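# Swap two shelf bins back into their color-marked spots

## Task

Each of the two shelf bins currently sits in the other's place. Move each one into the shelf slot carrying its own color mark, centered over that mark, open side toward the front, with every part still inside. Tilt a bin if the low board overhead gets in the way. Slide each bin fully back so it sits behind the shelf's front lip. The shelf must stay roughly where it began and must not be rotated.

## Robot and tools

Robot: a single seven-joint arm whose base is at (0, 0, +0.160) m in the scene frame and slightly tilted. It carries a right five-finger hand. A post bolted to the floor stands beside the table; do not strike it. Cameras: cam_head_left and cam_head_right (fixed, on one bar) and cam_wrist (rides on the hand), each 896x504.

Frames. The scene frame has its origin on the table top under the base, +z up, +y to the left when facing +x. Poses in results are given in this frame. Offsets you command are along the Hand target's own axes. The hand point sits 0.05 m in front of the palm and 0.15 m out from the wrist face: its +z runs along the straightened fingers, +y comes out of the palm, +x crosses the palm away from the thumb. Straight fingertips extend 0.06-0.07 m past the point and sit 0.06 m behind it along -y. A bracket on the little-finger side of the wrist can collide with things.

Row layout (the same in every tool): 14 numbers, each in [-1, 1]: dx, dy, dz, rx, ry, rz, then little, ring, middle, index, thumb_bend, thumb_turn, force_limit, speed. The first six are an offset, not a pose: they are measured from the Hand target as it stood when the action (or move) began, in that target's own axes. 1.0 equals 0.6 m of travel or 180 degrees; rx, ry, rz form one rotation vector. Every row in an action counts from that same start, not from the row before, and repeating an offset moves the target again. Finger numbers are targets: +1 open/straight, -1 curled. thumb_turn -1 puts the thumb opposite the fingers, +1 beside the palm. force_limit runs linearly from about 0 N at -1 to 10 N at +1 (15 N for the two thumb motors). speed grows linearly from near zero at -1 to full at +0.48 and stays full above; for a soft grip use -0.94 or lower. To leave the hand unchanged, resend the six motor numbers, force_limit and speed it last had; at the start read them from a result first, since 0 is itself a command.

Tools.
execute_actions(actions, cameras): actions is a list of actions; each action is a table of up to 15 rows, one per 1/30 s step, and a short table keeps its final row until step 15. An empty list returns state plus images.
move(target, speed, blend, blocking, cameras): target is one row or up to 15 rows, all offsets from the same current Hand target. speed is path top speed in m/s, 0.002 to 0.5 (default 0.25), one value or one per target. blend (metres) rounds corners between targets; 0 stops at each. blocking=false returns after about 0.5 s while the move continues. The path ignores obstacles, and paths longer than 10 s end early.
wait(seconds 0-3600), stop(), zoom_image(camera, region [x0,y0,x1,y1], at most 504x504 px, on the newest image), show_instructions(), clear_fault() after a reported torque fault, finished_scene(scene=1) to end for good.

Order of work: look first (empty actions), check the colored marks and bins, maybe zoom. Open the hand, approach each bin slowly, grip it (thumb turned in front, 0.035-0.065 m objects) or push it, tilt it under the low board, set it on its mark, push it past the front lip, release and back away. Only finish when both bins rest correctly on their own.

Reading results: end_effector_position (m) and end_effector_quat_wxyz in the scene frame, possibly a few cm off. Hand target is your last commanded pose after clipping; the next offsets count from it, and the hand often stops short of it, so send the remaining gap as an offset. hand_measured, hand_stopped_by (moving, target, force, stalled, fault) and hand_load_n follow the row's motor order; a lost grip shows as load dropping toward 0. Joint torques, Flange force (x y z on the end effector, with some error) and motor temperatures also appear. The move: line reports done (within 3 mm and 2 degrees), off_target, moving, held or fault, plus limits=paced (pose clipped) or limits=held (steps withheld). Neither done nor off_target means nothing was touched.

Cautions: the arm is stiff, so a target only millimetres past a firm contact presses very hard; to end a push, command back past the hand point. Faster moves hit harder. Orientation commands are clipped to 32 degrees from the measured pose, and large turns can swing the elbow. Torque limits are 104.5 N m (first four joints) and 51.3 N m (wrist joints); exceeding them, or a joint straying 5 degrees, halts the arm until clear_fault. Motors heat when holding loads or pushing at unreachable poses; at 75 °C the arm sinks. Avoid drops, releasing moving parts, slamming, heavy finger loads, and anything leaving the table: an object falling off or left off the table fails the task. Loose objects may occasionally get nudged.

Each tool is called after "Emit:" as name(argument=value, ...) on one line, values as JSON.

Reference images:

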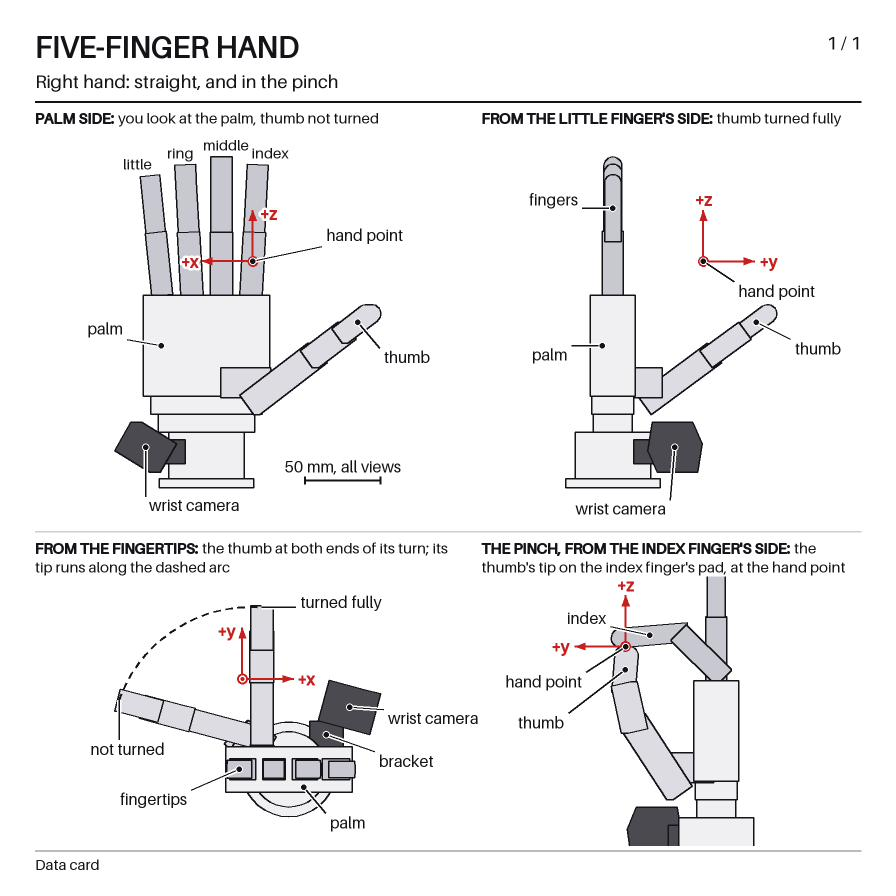

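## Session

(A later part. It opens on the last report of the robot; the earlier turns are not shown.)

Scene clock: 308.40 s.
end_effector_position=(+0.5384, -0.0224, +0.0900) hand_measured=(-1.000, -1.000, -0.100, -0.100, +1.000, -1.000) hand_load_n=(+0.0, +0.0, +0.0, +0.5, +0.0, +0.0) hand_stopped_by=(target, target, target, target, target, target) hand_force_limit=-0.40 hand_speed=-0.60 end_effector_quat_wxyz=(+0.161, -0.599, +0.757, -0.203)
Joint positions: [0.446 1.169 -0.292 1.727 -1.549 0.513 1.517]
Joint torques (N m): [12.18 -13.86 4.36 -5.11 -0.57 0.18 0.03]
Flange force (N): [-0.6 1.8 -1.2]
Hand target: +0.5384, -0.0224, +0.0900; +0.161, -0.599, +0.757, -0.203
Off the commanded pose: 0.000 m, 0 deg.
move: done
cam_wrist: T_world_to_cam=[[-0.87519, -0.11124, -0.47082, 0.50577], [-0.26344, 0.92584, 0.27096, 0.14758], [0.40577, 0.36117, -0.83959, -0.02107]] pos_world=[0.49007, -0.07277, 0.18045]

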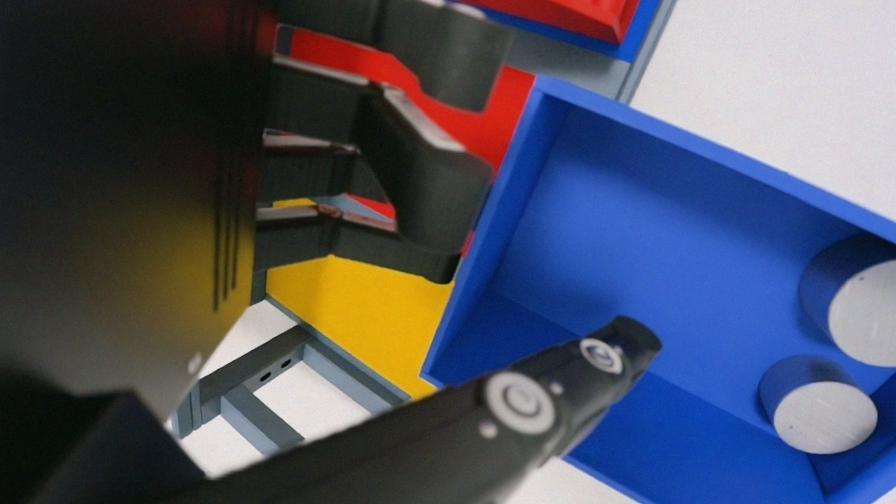

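Emit:
move(target=[[0,0.0042,0.0072,0,0,0,-1,-1,-0.1,-0.1,1,-1,-0.4,-0.6],[0,0.0042,0.0072,0,0,0,-1,-1,-0.5,-0.5,-0.1,-1,-0.4,-0.86]], speed=0.04, cameras=["cam_wrist"])

Emit:
zoom_image(camera="cam_wrist", region=[360, 100, 720, 460])

Scene clock: 313.73 s.
end_effector_position=(+0.5384, -0.0224, +0.0850) hand_measured=(-1.000, -1.000, -0.500, -0.500, +0.448, -1.000) hand_load_n=(+0.0, +0.0, +0.0, +0.0, +4.5, +0.5) hand_stopped_by=(target, target, target, target, force, target) hand_force_limit=-0.40 hand_speed=-0.86 end_effector_quat_wxyz=(+0.161, -0.599, +0.757, -0.203)
Joint positions: [0.444 1.178 -0.299 1.728 -1.567 0.505 1.538]
Joint torques (N m): [12.61 -14.75 4.23 -6.51 -1.02 0.16 0.04]
Flange force (N): [-0.5 3.6 -2.3]
Hand target: +0.5384, -0.0224, +0.0850; +0.161, -0.599, +0.757, -0.203
Off the commanded pose: 0.000 m, 0 deg.
move: done
cam_wrist: T_world_to_cam=[[-0.8752, -0.1112, -0.4708, 0.50346], [-0.26337, 0.92588, 0.2709, 0.14898], [0.40578, 0.36108, -0.83962, -0.02516]] pos_world=[0.49007, -0.07287, 0.17555]

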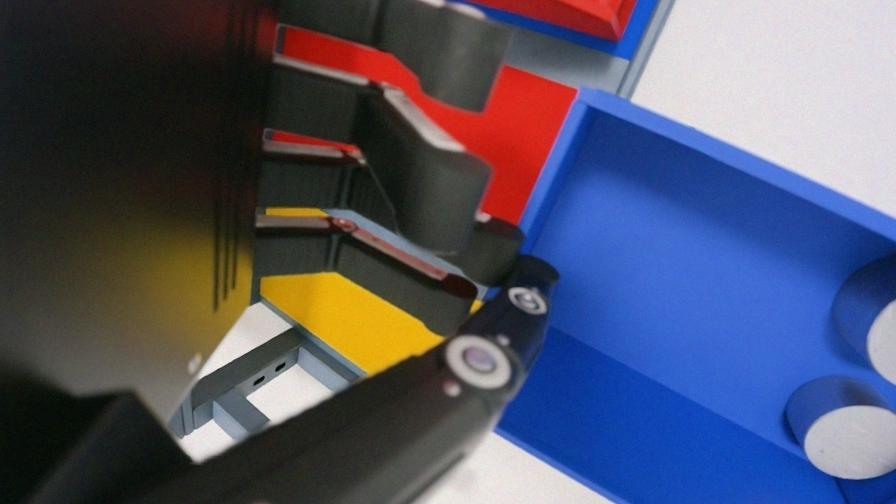

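Scaled by 1.400 from the camera's image (finer frame: 1280x720).

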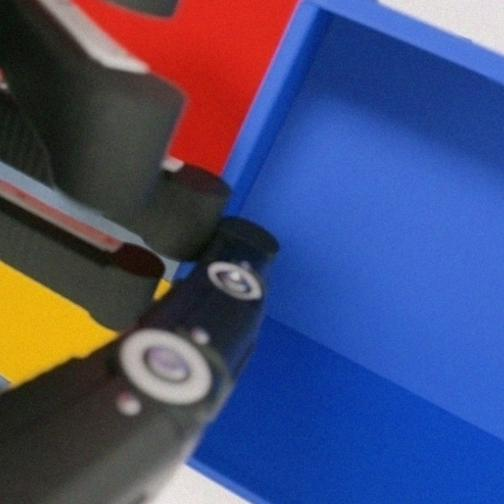

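Emit:
wait(seconds=0.1, cameras=["cam_head_left", "cam_head_right"])

Emit:
zoom_image(camera="cam_head_right", region=[470, 220, 590, 340])

Emit:
zoom_image(camera="cam_head_left", region=[470, 220, 590, 340])

Scene clock: 318.20 s.
end_effector_position=(+0.5384, -0.0224, +0.0850) hand_measured=(-1.000, -1.000, -0.500, -0.500, +0.448, -1.000) hand_load_n=(+0.5, +0.0, +0.0, +0.0, +4.5, +0.0) hand_stopped_by=(target, target, target, target, force, target) hand_force_limit=-0.40 hand_speed=-0.86 end_effector_quat_wxyz=(+0.161, -0.599, +0.757, -0.203)
Joint positions: [0.444 1.178 -0.299 1.728 -1.567 0.505 1.538]
Joint torques (N m): [12.63 -14.77 4.24 -6.44 -0.99 0.14 0.02]
Flange force (N): [-0.5 3.6 -2.1]
Hand target: +0.5384, -0.0224, +0.0850; +0.161, -0.599, +0.757, -0.203
Off the commanded pose: 0.000 m, 0 deg.
wait: 0.10 s; at rest from the start

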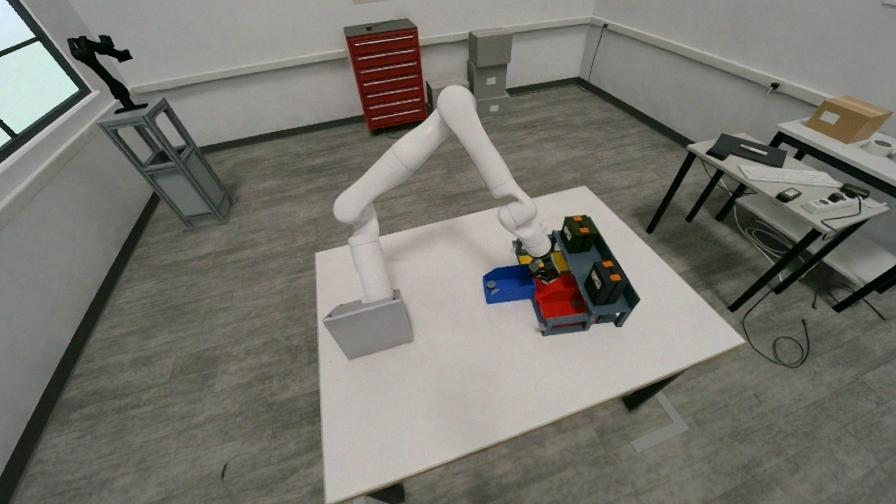

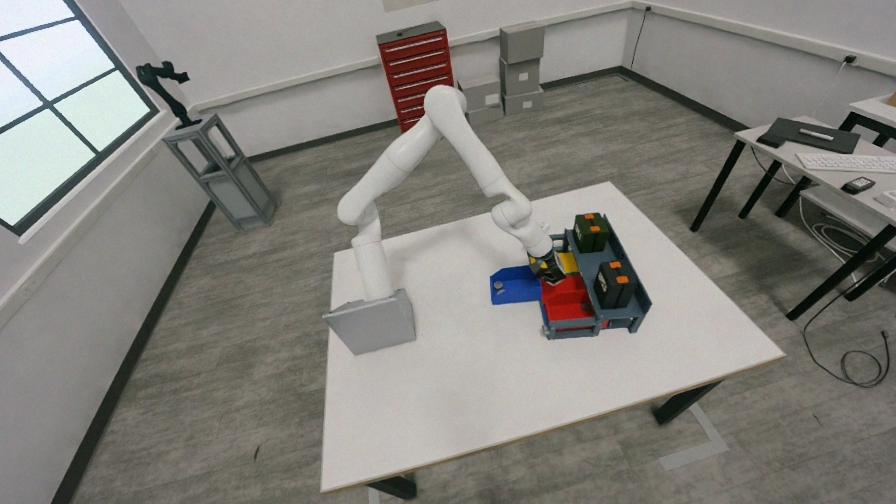

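Scaled by 4.200 from the camera's image (finer frame: 1280x720).

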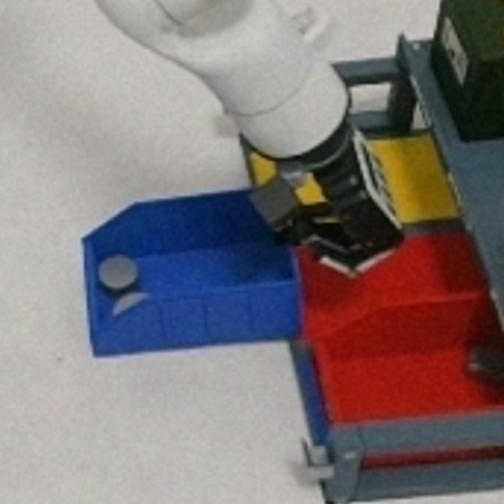

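Scaled by 4.200 from the camera's image (finer frame: 1280x720).

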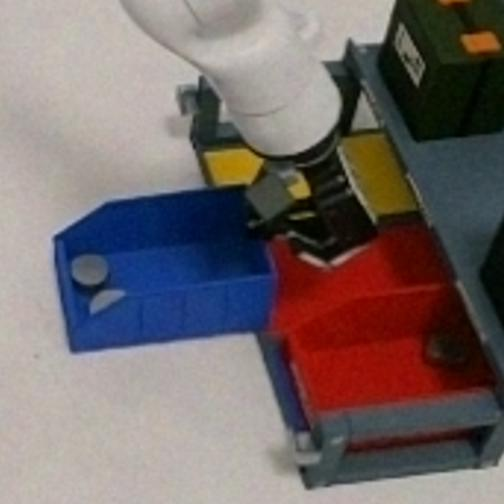

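Emit:
move(target=[[0,0,0,0,0,0,-1,-1,-0.1,-0.1,0.7,-1,-0.4,-0.7],[0,0.0102,-0.0012,0,0,0,-1,-1,-0.1,-0.1,0.7,-1,-0.4,-0.7],[0,0.0102,-0.0012,0,0,0,-1,-1,-0.1,-0.1,0.0,-1,-0.7,-0.9],[0,0.0102,-0.0012,0,0,0,-1,-1,-0.5,-0.5,0.0,-1,-0.5,-0.9]], speed=0.04, cameras=["cam_wrist"])

Emit:
zoom_image(camera="cam_wrist", region=[360, 100, 720, 460])

Scene clock: 325.87 s.
end_effector_position=(+0.5329, -0.0211, +0.0826) hand_measured=(-1.000, -1.000, -0.238, -0.378, +0.372, -1.000) hand_load_n=(+0.0, +0.0, +1.5, +2.5, +4.0, +0.5) hand_stopped_by=(target, target, force, force, force, target) hand_force_limit=-0.50 hand_speed=-0.90 end_effector_quat_wxyz=(+0.161, -0.599, +0.757, -0.203)
Joint positions: [0.451 1.178 -0.308 1.748 -1.596 0.497 1.576]
Joint torques (N m): [12.73 -14.43 4.55 -5.53 -0.68 0.16 0.15]
Flange force (N): [-1.0 1.8 -0.5]
Hand target: +0.5329, -0.0211, +0.0826; +0.161, -0.599, +0.757, -0.203
Off the commanded pose: 0.000 m, 0 deg.
move: done
cam_wrist: T_world_to_cam=[[-0.87517, -0.11112, -0.47087, 0.49762], [-0.26335, 0.92586, 0.27097, 0.14698], [0.40585, 0.36115, -0.83955, -0.02554]] pos_world=[0.48457, -0.07157, 0.17305]

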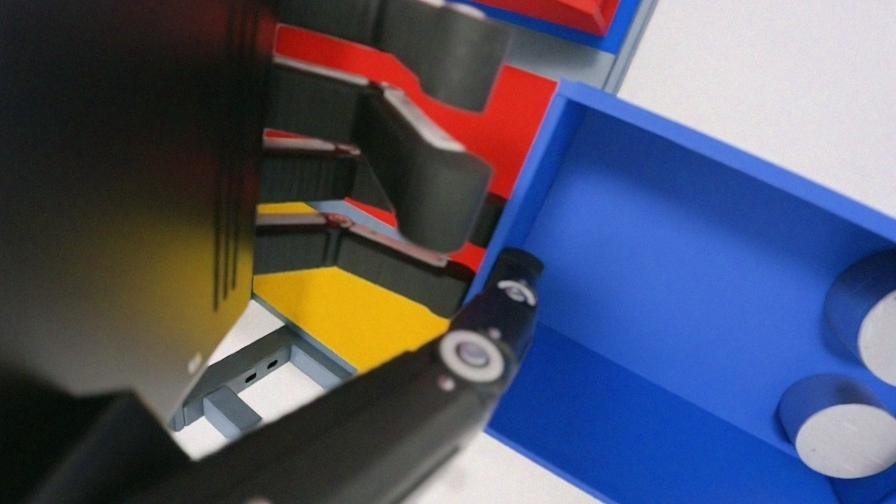

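Scaled by 1.400 from the camera's image (finer frame: 1280x720).

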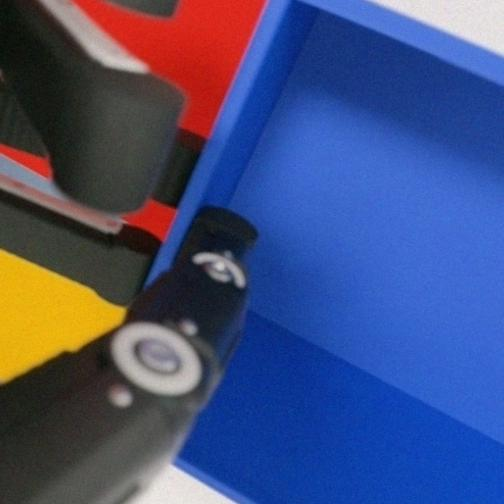

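Emit:
move(target=[0,0,0,0,0,0,-1,-1,-0.45,-0.55,-0.1,-1,0.2,-0.92])

Emit:
move(target=[0,-0.0083,-0.0144,0,0,0,-1,-1,-0.45,-0.55,-0.1,-1,0.2,-0.92], speed=0.03, cameras=["cam_wrist", "cam_head_right"])

Emit:
zoom_image(camera="cam_head_right", region=[470, 220, 590, 340])

Scene clock: 327.27 s.
end_effector_position=(+0.5329, -0.0211, +0.0826) hand_measured=(-1.000, -1.000, -0.266, -0.420, +0.364, -1.000) hand_load_n=(+0.0, +0.0, +4.0, +5.5, +11.0, +1.5) hand_stopped_by=(target, target, force, force, force, target) hand_force_limit=0.20 hand_speed=-0.92 end_effector_quat_wxyz=(+0.161, -0.599, +0.757, -0.203)
Joint positions: [0.451 1.178 -0.308 1.748 -1.596 0.497 1.576]
Joint torques (N m): [13.01 -14.67 4.75 -5.69 -0.65 0.12 0.17]
Flange force (N): [-1.2 2.4 0.2]
Hand target: +0.5329, -0.0211, +0.0826; +0.161, -0.599, +0.757, -0.203
Off the commanded pose: 0.000 m, 0 deg.
move: done

Scene clock: 327.93 s.
end_effector_position=(+0.5329, -0.0211, +0.0926) hand_measured=(-1.000, -1.000, -0.266, -0.420, +0.364, -1.000) hand_load_n=(+0.0, +0.0, +4.5, +1.0, +14.0, +1.0) hand_stopped_by=(target, target, force, force, force, target) hand_force_limit=0.20 hand_speed=-0.92 end_effector_quat_wxyz=(+0.161, -0.599, +0.757, -0.203)
Joint positions: [0.456 1.161 -0.296 1.746 -1.557 0.512 1.535]
Joint torques (N m): [13.39 -15.66 4.56 -6.78 -1.13 0.26 -0.07]
Flange force (N): [-0.2 4.6 0.8]
Hand target: +0.5329, -0.0211, +0.0926; +0.161, -0.599, +0.757, -0.203
Off the commanded pose: 0.000 m, 0 deg.
move: done
cam_wrist: T_world_to_cam=[[-0.87515, -0.11115, -0.47092, 0.50232], [-0.26337, 0.92588, 0.2709, 0.1443], [0.4059, 0.3611, -0.83956, -0.01717]] pos_world=[0.48457, -0.07157, 0.18305]
Images, in order (width x height): cam_head_right 896x504, cam_wrist 896x504.

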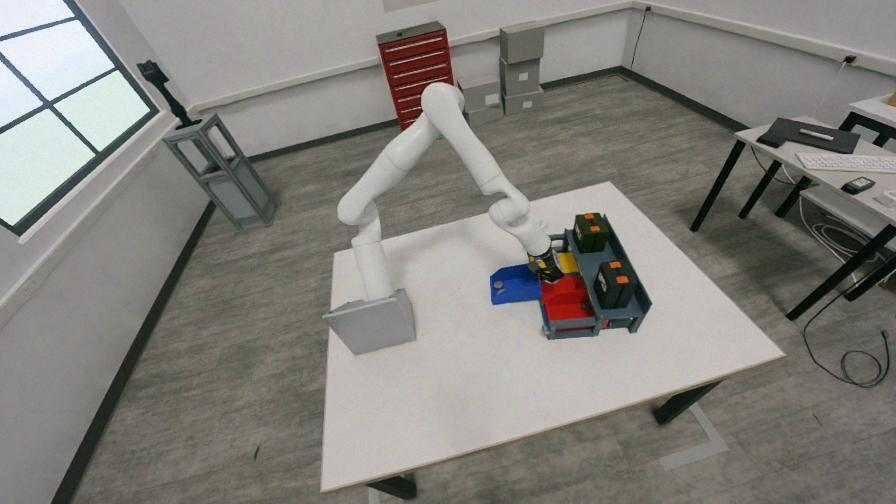

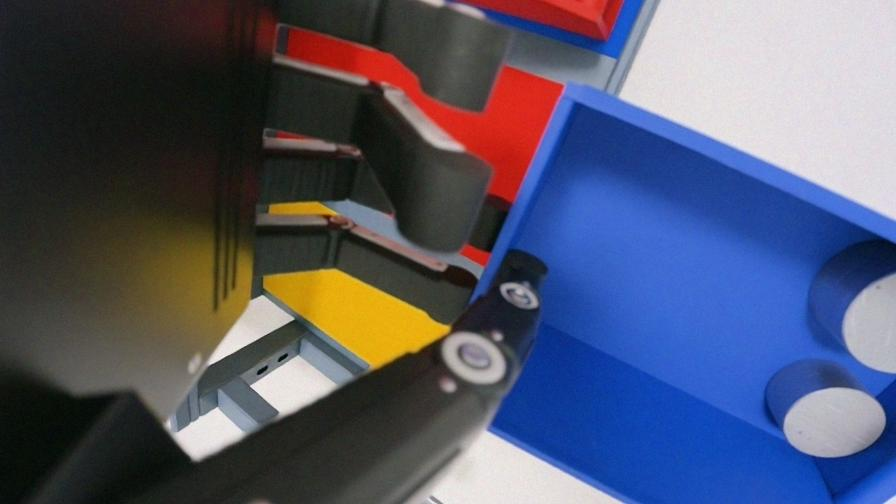

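Scaled by 4.200 from the camera's image (finer frame: 1280x720).

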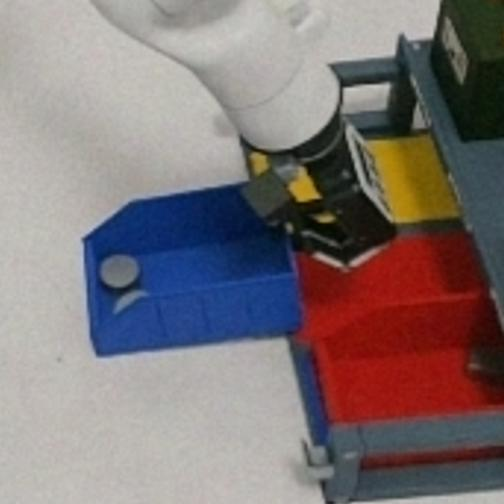

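Emit:
move(target=[[0,0.0433,-0.025,0,0,0,-1,-1,-0.45,-0.55,-0.1,-1,0.2,-0.92],[0,0.0558,-0.0033,0,0,0,-1,-1,-0.45,-0.55,-0.1,-1,0.2,-0.92]], speed=0.03, cameras=["cam_wrist", "cam_head_right"])

Emit:
zoom_image(camera="cam_head_right", region=[470, 220, 590, 340])

Scene clock: 331.50 s.
end_effector_position=(+0.5037, -0.0142, +0.0776) hand_measured=(-1.000, -1.000, -0.266, -0.420, +0.364, -1.000) hand_load_n=(+0.0, +0.0, +2.0, +3.0, +11.0, +1.0) hand_stopped_by=(target, target, force, force, force, target) hand_force_limit=0.20 hand_speed=-0.92 end_effector_quat_wxyz=(+0.161, -0.599, +0.757, -0.203)
Joint positions: [0.483 1.167 -0.331 1.852 -1.734 0.489 1.756]
Joint torques (N m): [12.09 -13.63 4.51 -4.63 -0.53 0.18 0.18]
Flange force (N): [-1.0 -0.4 -0.3]
Hand target: +0.5037, -0.0142, +0.0775; +0.161, -0.599, +0.757, -0.203
Off the commanded pose: 0.000 m, 0 deg.
move: done
cam_wrist: T_world_to_cam=[[-0.87514, -0.11125, -0.4709, 0.47046], [-0.26343, 0.92588, 0.27083, 0.13432], [0.40587, 0.36107, -0.83958, -0.02038]] pos_world=[0.45537, -0.06467, 0.16805]
Images, in order (width x height): cam_head_right 896x504, cam_wrist 896x504.

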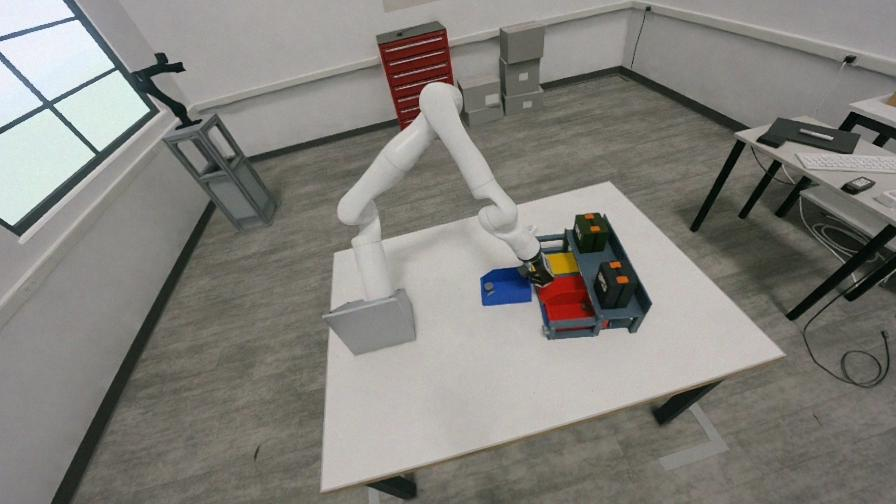

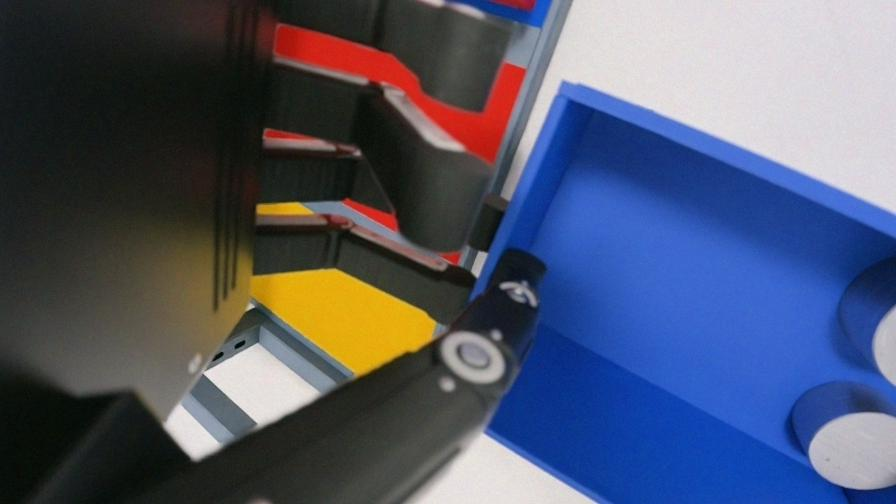

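Scaled by 4.200 from the camera's image (finer frame: 1280x720).

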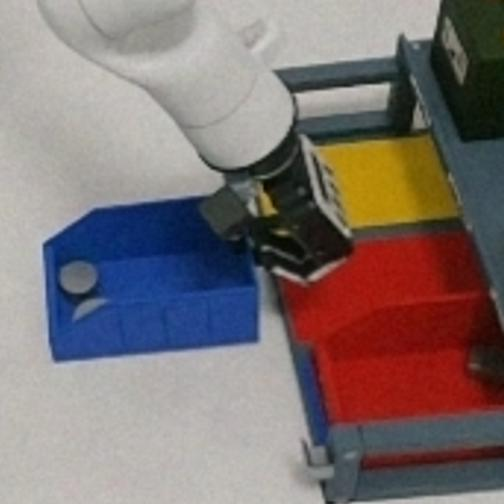

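Emit:
move(target=[0,0.005,0.0087,0,0,0,-1,-1,-0.45,-0.55,-0.1,-1,0.2,-0.92], speed=0.015)

Emit:
move(target=[0,0.0033,0.0058,0,0,0,-1,-1,-0.45,-0.55,-0.1,-1,0.2,-0.92], speed=0.015, cameras=["cam_wrist"])

Scene clock: 333.67 s.
end_effector_position=(+0.5037, -0.0143, +0.0715) hand_measured=(-1.000, -1.000, -0.266, -0.420, +0.364, -1.000) hand_load_n=(+0.0, +0.0, +0.5, +4.0, +10.0, +1.0) hand_stopped_by=(target, target, force, force, force, target) hand_force_limit=0.20 hand_speed=-0.92 end_effector_quat_wxyz=(+0.161, -0.599, +0.757, -0.203)
Joint positions: [0.475 1.177 -0.334 1.853 -1.764 0.488 1.785]
Joint torques (N m): [12.19 -13.83 4.5 -4.68 -0.65 0.25 0.22]
Flange force (N): [-0.7 -1.3 -0.6]
Hand target: +0.5037, -0.0142, +0.0715; +0.161, -0.599, +0.757, -0.203
Off the commanded pose: 0.000 m, 0 deg.
move: done

Scene clock: 334.23 s.
end_effector_position=(+0.5038, -0.0143, +0.0676) hand_measured=(-1.000, -1.000, -0.266, -0.420, +0.364, -1.000) hand_load_n=(+0.0, +0.0, +0.0, +0.0, +11.5, +0.5) hand_stopped_by=(target, target, force, force, force, target) hand_force_limit=0.20 hand_speed=-0.92 end_effector_quat_wxyz=(+0.161, -0.599, +0.757, -0.203)
Joint positions: [0.47 1.184 -0.335 1.854 -1.783 0.487 1.804]
Joint torques (N m): [9.2 -9.63 3.89 -3.19 -0.07 -0.53 0.35]
Flange force (N): [-2.5 -3.9 -9.9]
Hand target: +0.5037, -0.0142, +0.0675; +0.161, -0.599, +0.757, -0.203
Off the commanded pose: 0.000 m, 0 deg.
move: done
cam_wrist: T_world_to_cam=[[-0.87515, -0.11124, -0.4709, 0.46584], [-0.26342, 0.92588, 0.27084, 0.13705], [0.40587, 0.36107, -0.83958, -0.02882]] pos_world=[0.45547, -0.06467, 0.15805]

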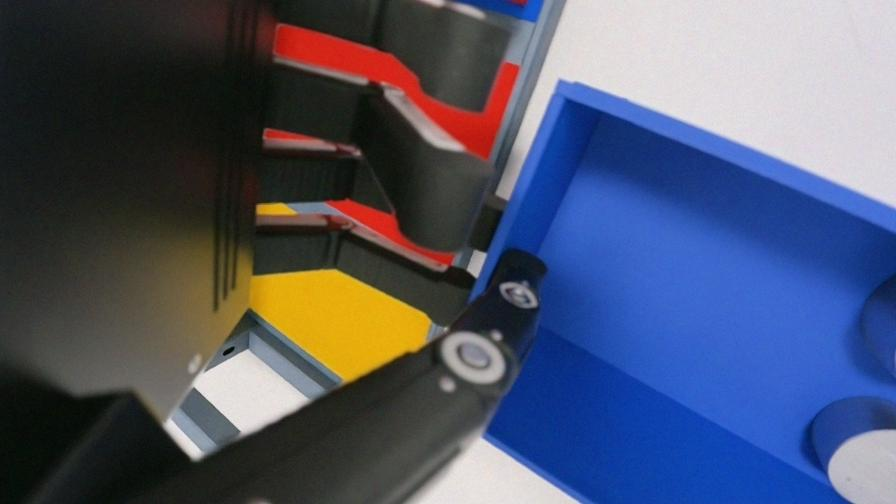

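Emit:
move(target=[[0,-0.0008,-0.0014,0,0,0,-1,-1,-0.45,-0.55,-0.1,-1,0.2,-0.92],[0,-0.0008,-0.0014,0,0,0,-1,-1,-0.1,-0.1,0.9,-1,0.2,-0.8],[0,-0.11,-0.19,0,0,0,-1,-1,-0.1,-0.1,0.9,-1,0.2,-0.8]], speed=0.05, cameras=["cam_wrist", "cam_head_right"])

Scene clock: 340.90 s.
end_effector_position=(+0.5039, -0.0144, +0.1992) hand_measured=(-1.000, -1.000, -0.100, -0.100, +0.900, -1.000) hand_load_n=(+0.0, +0.0, +0.0, +0.0, +0.0, +0.0) hand_stopped_by=(target, target, target, target, target, target) hand_force_limit=0.20 hand_speed=-0.80 end_effector_quat_wxyz=(+0.161, -0.599, +0.757, -0.203)
Joint positions: [0.537 0.97 -0.171 1.773 -1.283 0.694 1.269]
Joint torques (N m): [11.24 -12.56 5.01 -6.9 -0.91 -0.18 0.16]
Flange force (N): [-0.6 3.1 -0.2]
Hand target: +0.5039, -0.0143, +0.1992; +0.161, -0.599, +0.757, -0.203
Off the commanded pose: 0.000 m, 0 deg.
move: done
cam_wrist: T_world_to_cam=[[-0.87517, -0.11116, -0.47087, 0.52794], [-0.26335, 0.92589, 0.27088, 0.10145], [0.40587, 0.36107, -0.83959, 0.08175]] pos_world=[0.45557, -0.06477, 0.28975]
Images, in order (width x height): cam_head_right 896x504, cam_wrist 896x504.

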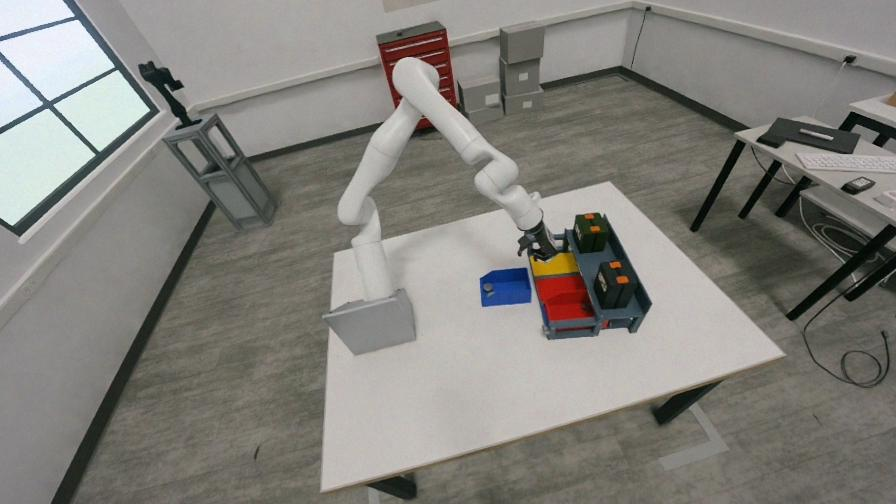

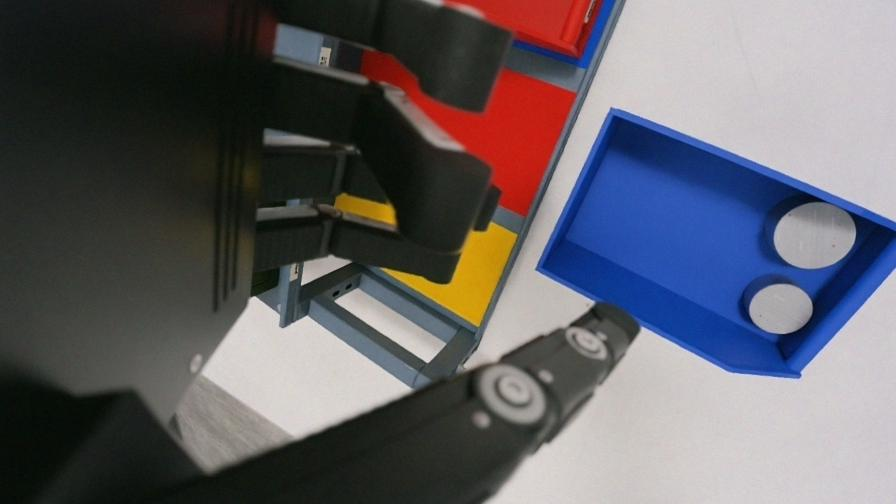

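Emit:
move(target=[[0,-0.05,-0.0866,-0.1308,0.1306,0.4867,-1,-1,-0.1,-0.1,1,-1,0.2,-0.6],[0.115,-0.191,0.0335,-0.1308,0.1306,0.4867,-1,1,1,1,1,-1,0.2,-0.6]], speed=0.15, cameras=["cam_wrist", "cam_head_left", "cam_head_right"])

Scene clock: 360.40 s.
end_effector_position=(+0.5944, -0.1066, +0.2391) hand_measured=(-1.000, +1.000, +1.000, +1.000, +1.000, -1.000) hand_load_n=(+0.0, +0.0, +0.0, +0.0, -0.5, +0.0) hand_stopped_by=(target, target, target, target, target, target) hand_force_limit=0.20 hand_speed=-0.60 end_effector_quat_wxyz=(+0.000, +0.114, +0.993, +0.000)
Joint positions: [0.368 1.438 0.343 0.752 -0.956 1.6 -0.878]
Joint torques (N m): [14.65 -18.34 5.26 -5.42 -0.26 0.11 0.12]
Flange force (N): [4.8 1.4 1.7]
Hand target: +0.5944, -0.1066, +0.2391; +0.000, +0.114, +0.993, +0.000
Off the commanded pose: 0.000 m, 0 deg.
move: done
cam_wrist: T_world_to_cam=[[-0.08516, 0.99635, 0.00595, 0.15008], [0.88038, 0.07245, 0.4687, -0.61823], [0.46656, 0.04515, -0.88334, 0.05253]] pos_world=[0.53255, -0.10711, 0.33527]

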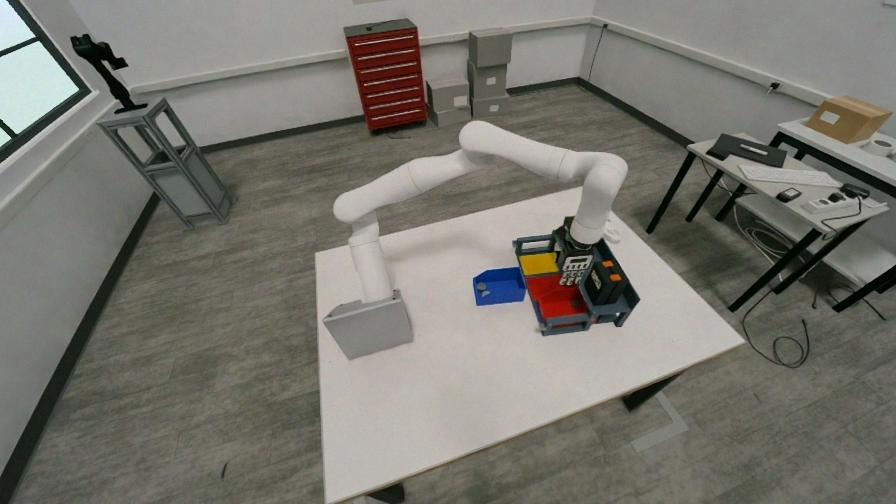

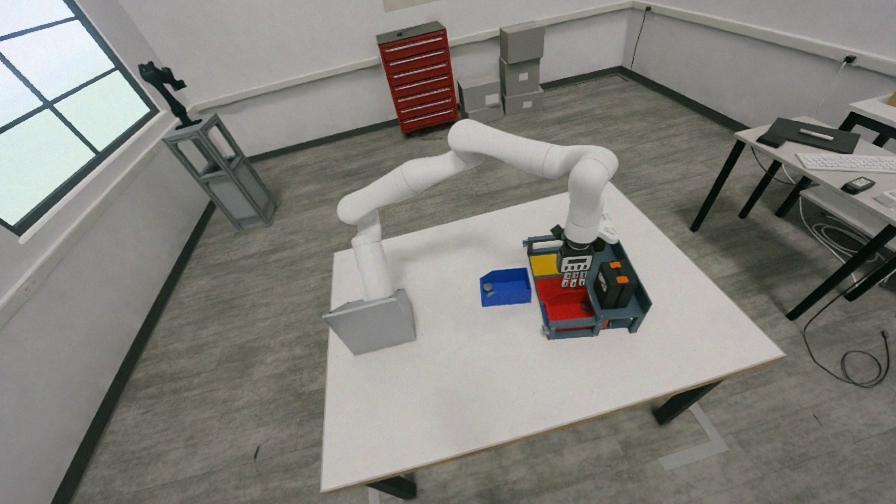

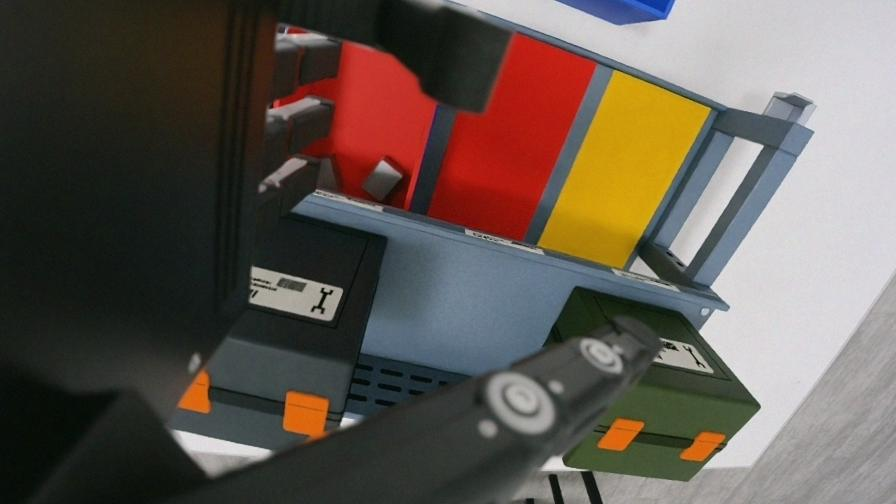

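Emit:
zoom_image(camera="cam_wrist", region=[250, 0, 600, 260])

Scaled by 1.440 from the camera's image (finer frame: 1280x720).

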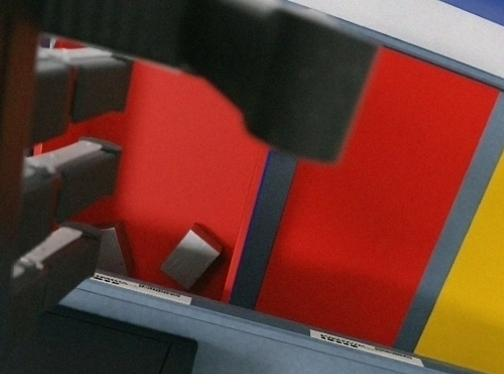

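Emit:
move(target=[0,0,0.115,0,0,0,-1,1,1,1,1,-1,0.2,-0.6], speed=0.08, cameras=["cam_wrist", "cam_head_right"])

Emit:
zoom_image(camera="cam_wrist", region=[250, 0, 600, 260])

Emit:
zoom_image(camera="cam_head_right", region=[510, 200, 670, 350])

Scene clock: 369.33 s.
end_effector_position=(+0.5944, -0.1066, +0.1701) hand_measured=(-1.000, +1.000, +1.000, +1.000, +1.000, -1.000) hand_load_n=(+0.0, +0.0, +0.0, +0.0, +0.0, +0.0) hand_stopped_by=(target, target, target, target, target, target) hand_force_limit=0.20 hand_speed=-0.60 end_effector_quat_wxyz=(+0.000, +0.114, +0.993, +0.000)
Joint positions: [0.296 1.465 0.316 0.873 -0.989 1.465 -0.82]
Joint torques (N m): [14.89 -18.19 5.9 -5.17 -0.25 0.17 0.14]
Flange force (N): [4.3 1.2 1.2]
Hand target: +0.5943, -0.1066, +0.1701; +0.000, +0.114, +0.993, +0.000
Off the commanded pose: 0.000 m, 0 deg.
move: done
cam_wrist: T_world_to_cam=[[-0.08516, 0.99635, 0.00595, 0.15049], [0.88038, 0.07245, 0.4687, -0.58589], [0.46656, 0.04515, -0.88334, -0.00843]] pos_world=[0.53255, -0.10711, 0.26627]
Images, in order (width x height): cam_head_right 896x504, cam_wrist 896x504.

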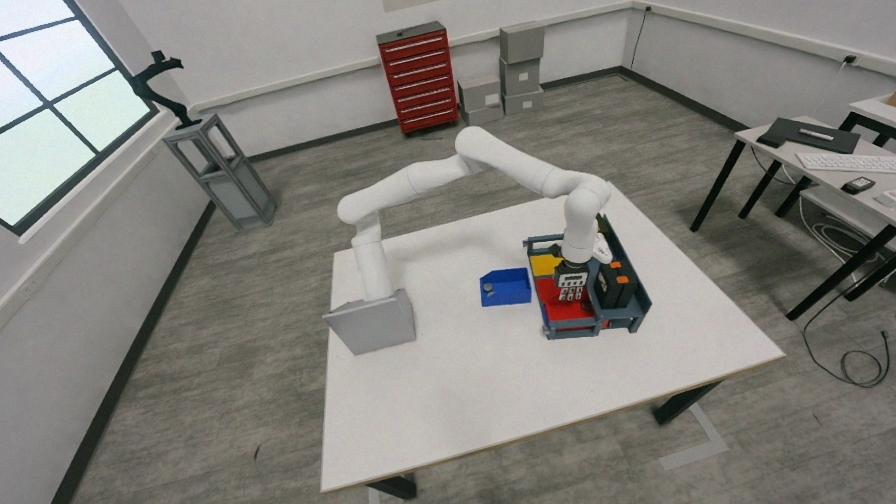

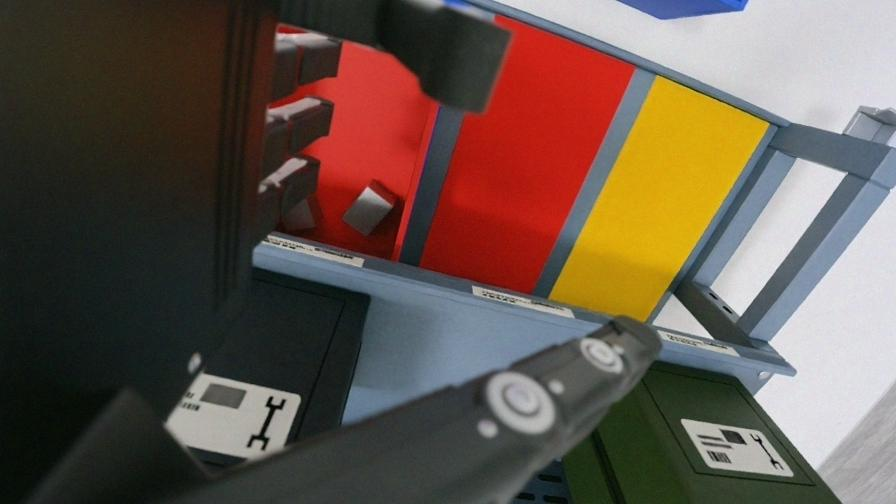

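Scaled by 1.440 from the camera's image (finer frame: 1280x720).

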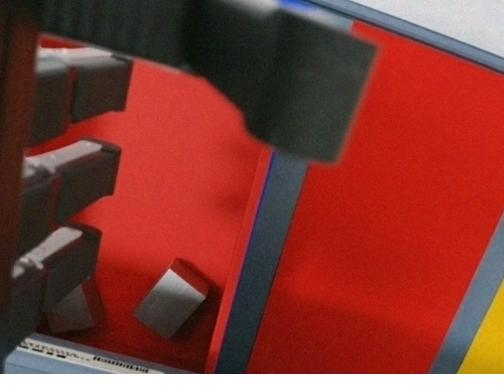

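Scaled by 3.150 from the camera's image (finer frame: 1280x720).

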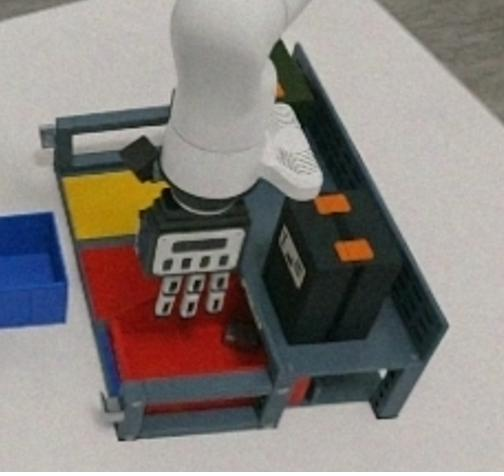

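Emit:
move(target=[0,0,0.1,0,0,0,-1,1,1,1,1,-1,0.2,-0.6], speed=0.04, cameras=["cam_wrist", "cam_head_right"])

Emit:
zoom_image(camera="cam_head_right", region=[510, 200, 670, 350])

Scene clock: 373.03 s.
end_effector_position=(+0.5944, -0.1066, +0.1102) hand_measured=(-1.000, +1.000, +1.000, +1.000, +1.000, -1.000) hand_load_n=(+0.0, +0.0, +0.0, +0.0, +0.0, +0.0) hand_stopped_by=(target, target, target, target, target, target) hand_force_limit=0.20 hand_speed=-0.60 end_effector_quat_wxyz=(+0.000, +0.114, +0.993, +0.000)
Joint positions: [0.239 1.509 0.286 0.932 -1.025 1.362 -0.786]
Joint torques (N m): [15.2 -18.05 6.15 -4.95 -0.26 0.13 0.09]
Flange force (N): [4.8 1.5 0.9]
Hand target: +0.5943, -0.1066, +0.1101; +0.000, +0.114, +0.993, +0.000
Off the commanded pose: 0.000 m, 0 deg.
move: done
cam_wrist: T_world_to_cam=[[-0.08521, 0.99635, 0.00581, 0.1509], [0.88035, 0.07255, 0.46874, -0.55775], [0.4666, 0.04506, -0.88332, -0.06146]] pos_world=[0.53255, -0.10711, 0.20627]
Images, in order (width x height): cam_head_right 896x504, cam_wrist 896x504.

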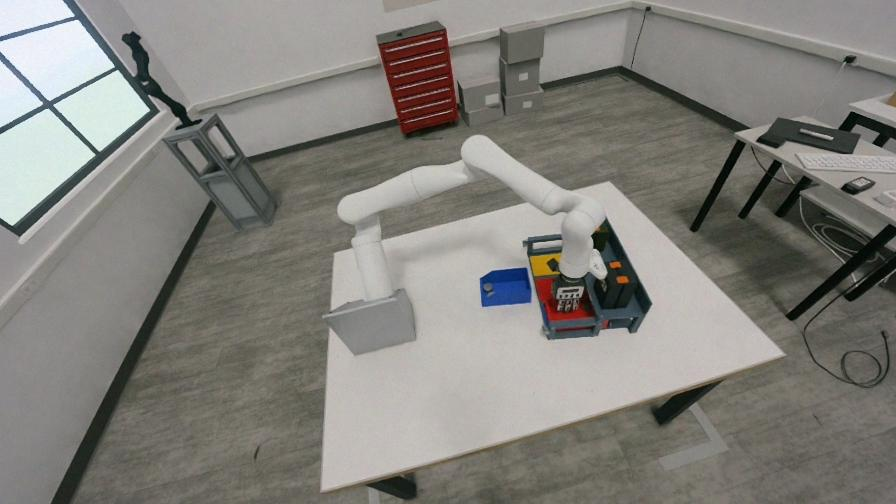

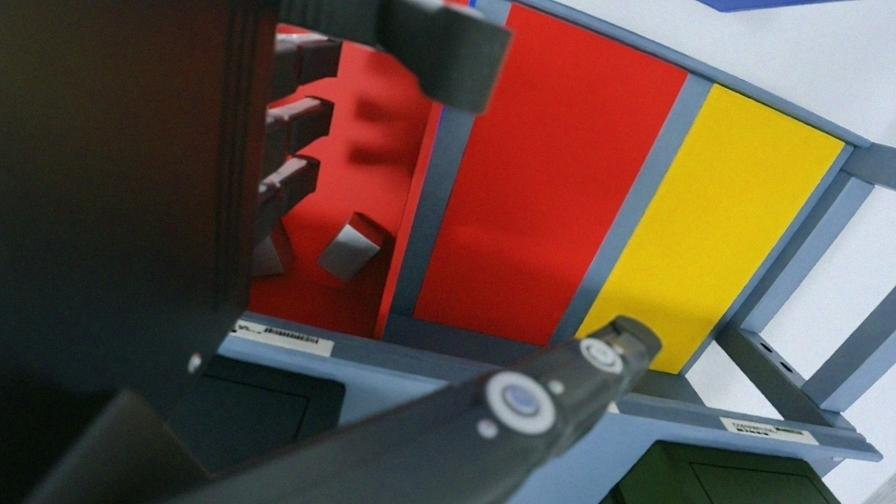

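Scaled by 3.150 from the camera's image (finer frame: 1280x720).

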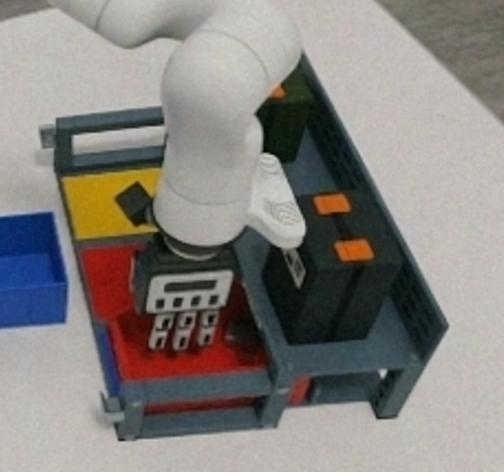

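Emit:
move(target=[[0,0,0.015,0,0,0,-1,1,1,1,1,-1,0.2,-0.6],[0,0.06,0.015,0,0,0,-1,1,1,1,1,-1,0.2,-0.6]], speed=0.03, cameras=["cam_wrist", "cam_head_right"])

Scene clock: 377.07 s.
end_effector_position=(+0.6025, -0.0715, +0.1011) hand_measured=(-1.000, +1.000, +1.000, +1.000, +1.000, -1.000) hand_load_n=(+0.0, +0.0, +0.0, +0.0, +0.0, +0.0) hand_stopped_by=(target, target, target, target, target, target) hand_force_limit=0.20 hand_speed=-0.60 end_effector_quat_wxyz=(+0.000, +0.114, +0.993, +0.000)
Joint positions: [0.186 1.453 0.273 1.006 -1.042 1.329 -0.798]
Joint torques (N m): [15.38 -17.55 6.55 -4.74 -0.28 0.11 0.09]
Flange force (N): [4.2 1.0 0.8]
Hand target: +0.6025, -0.0715, +0.1011; +0.000, +0.114, +0.993, +0.000
Off the commanded pose: 0.000 m, 0 deg.
move: done
cam_wrist: T_world_to_cam=[[-0.0852, 0.99635, 0.00582, 0.11676], [0.88038, 0.07255, 0.46869, -0.5632], [0.46656, 0.04505, -0.88334, -0.07474]] pos_world=[0.54065, -0.07211, 0.19727]
Images, in order (width x height): cam_head_right 896x504, cam_wrist 896x504.

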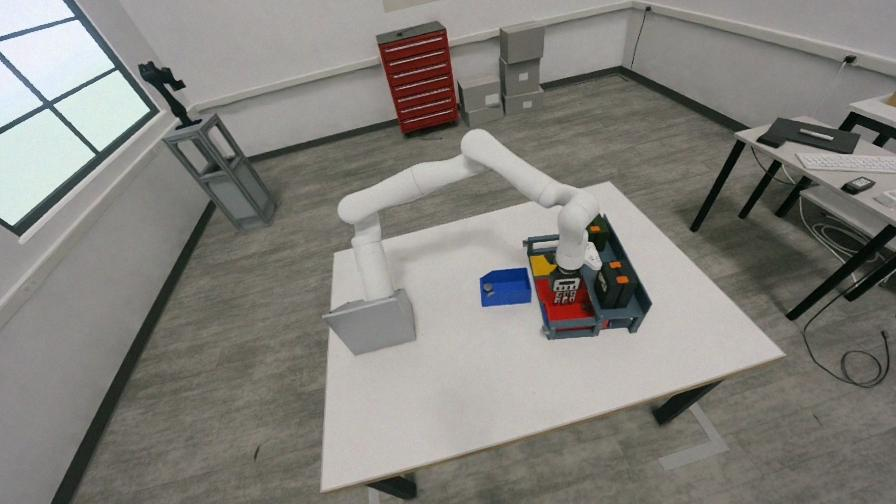

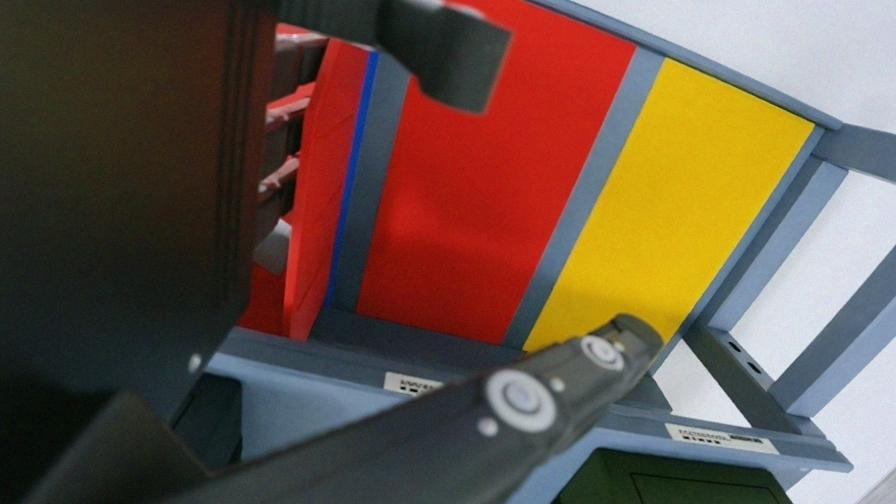

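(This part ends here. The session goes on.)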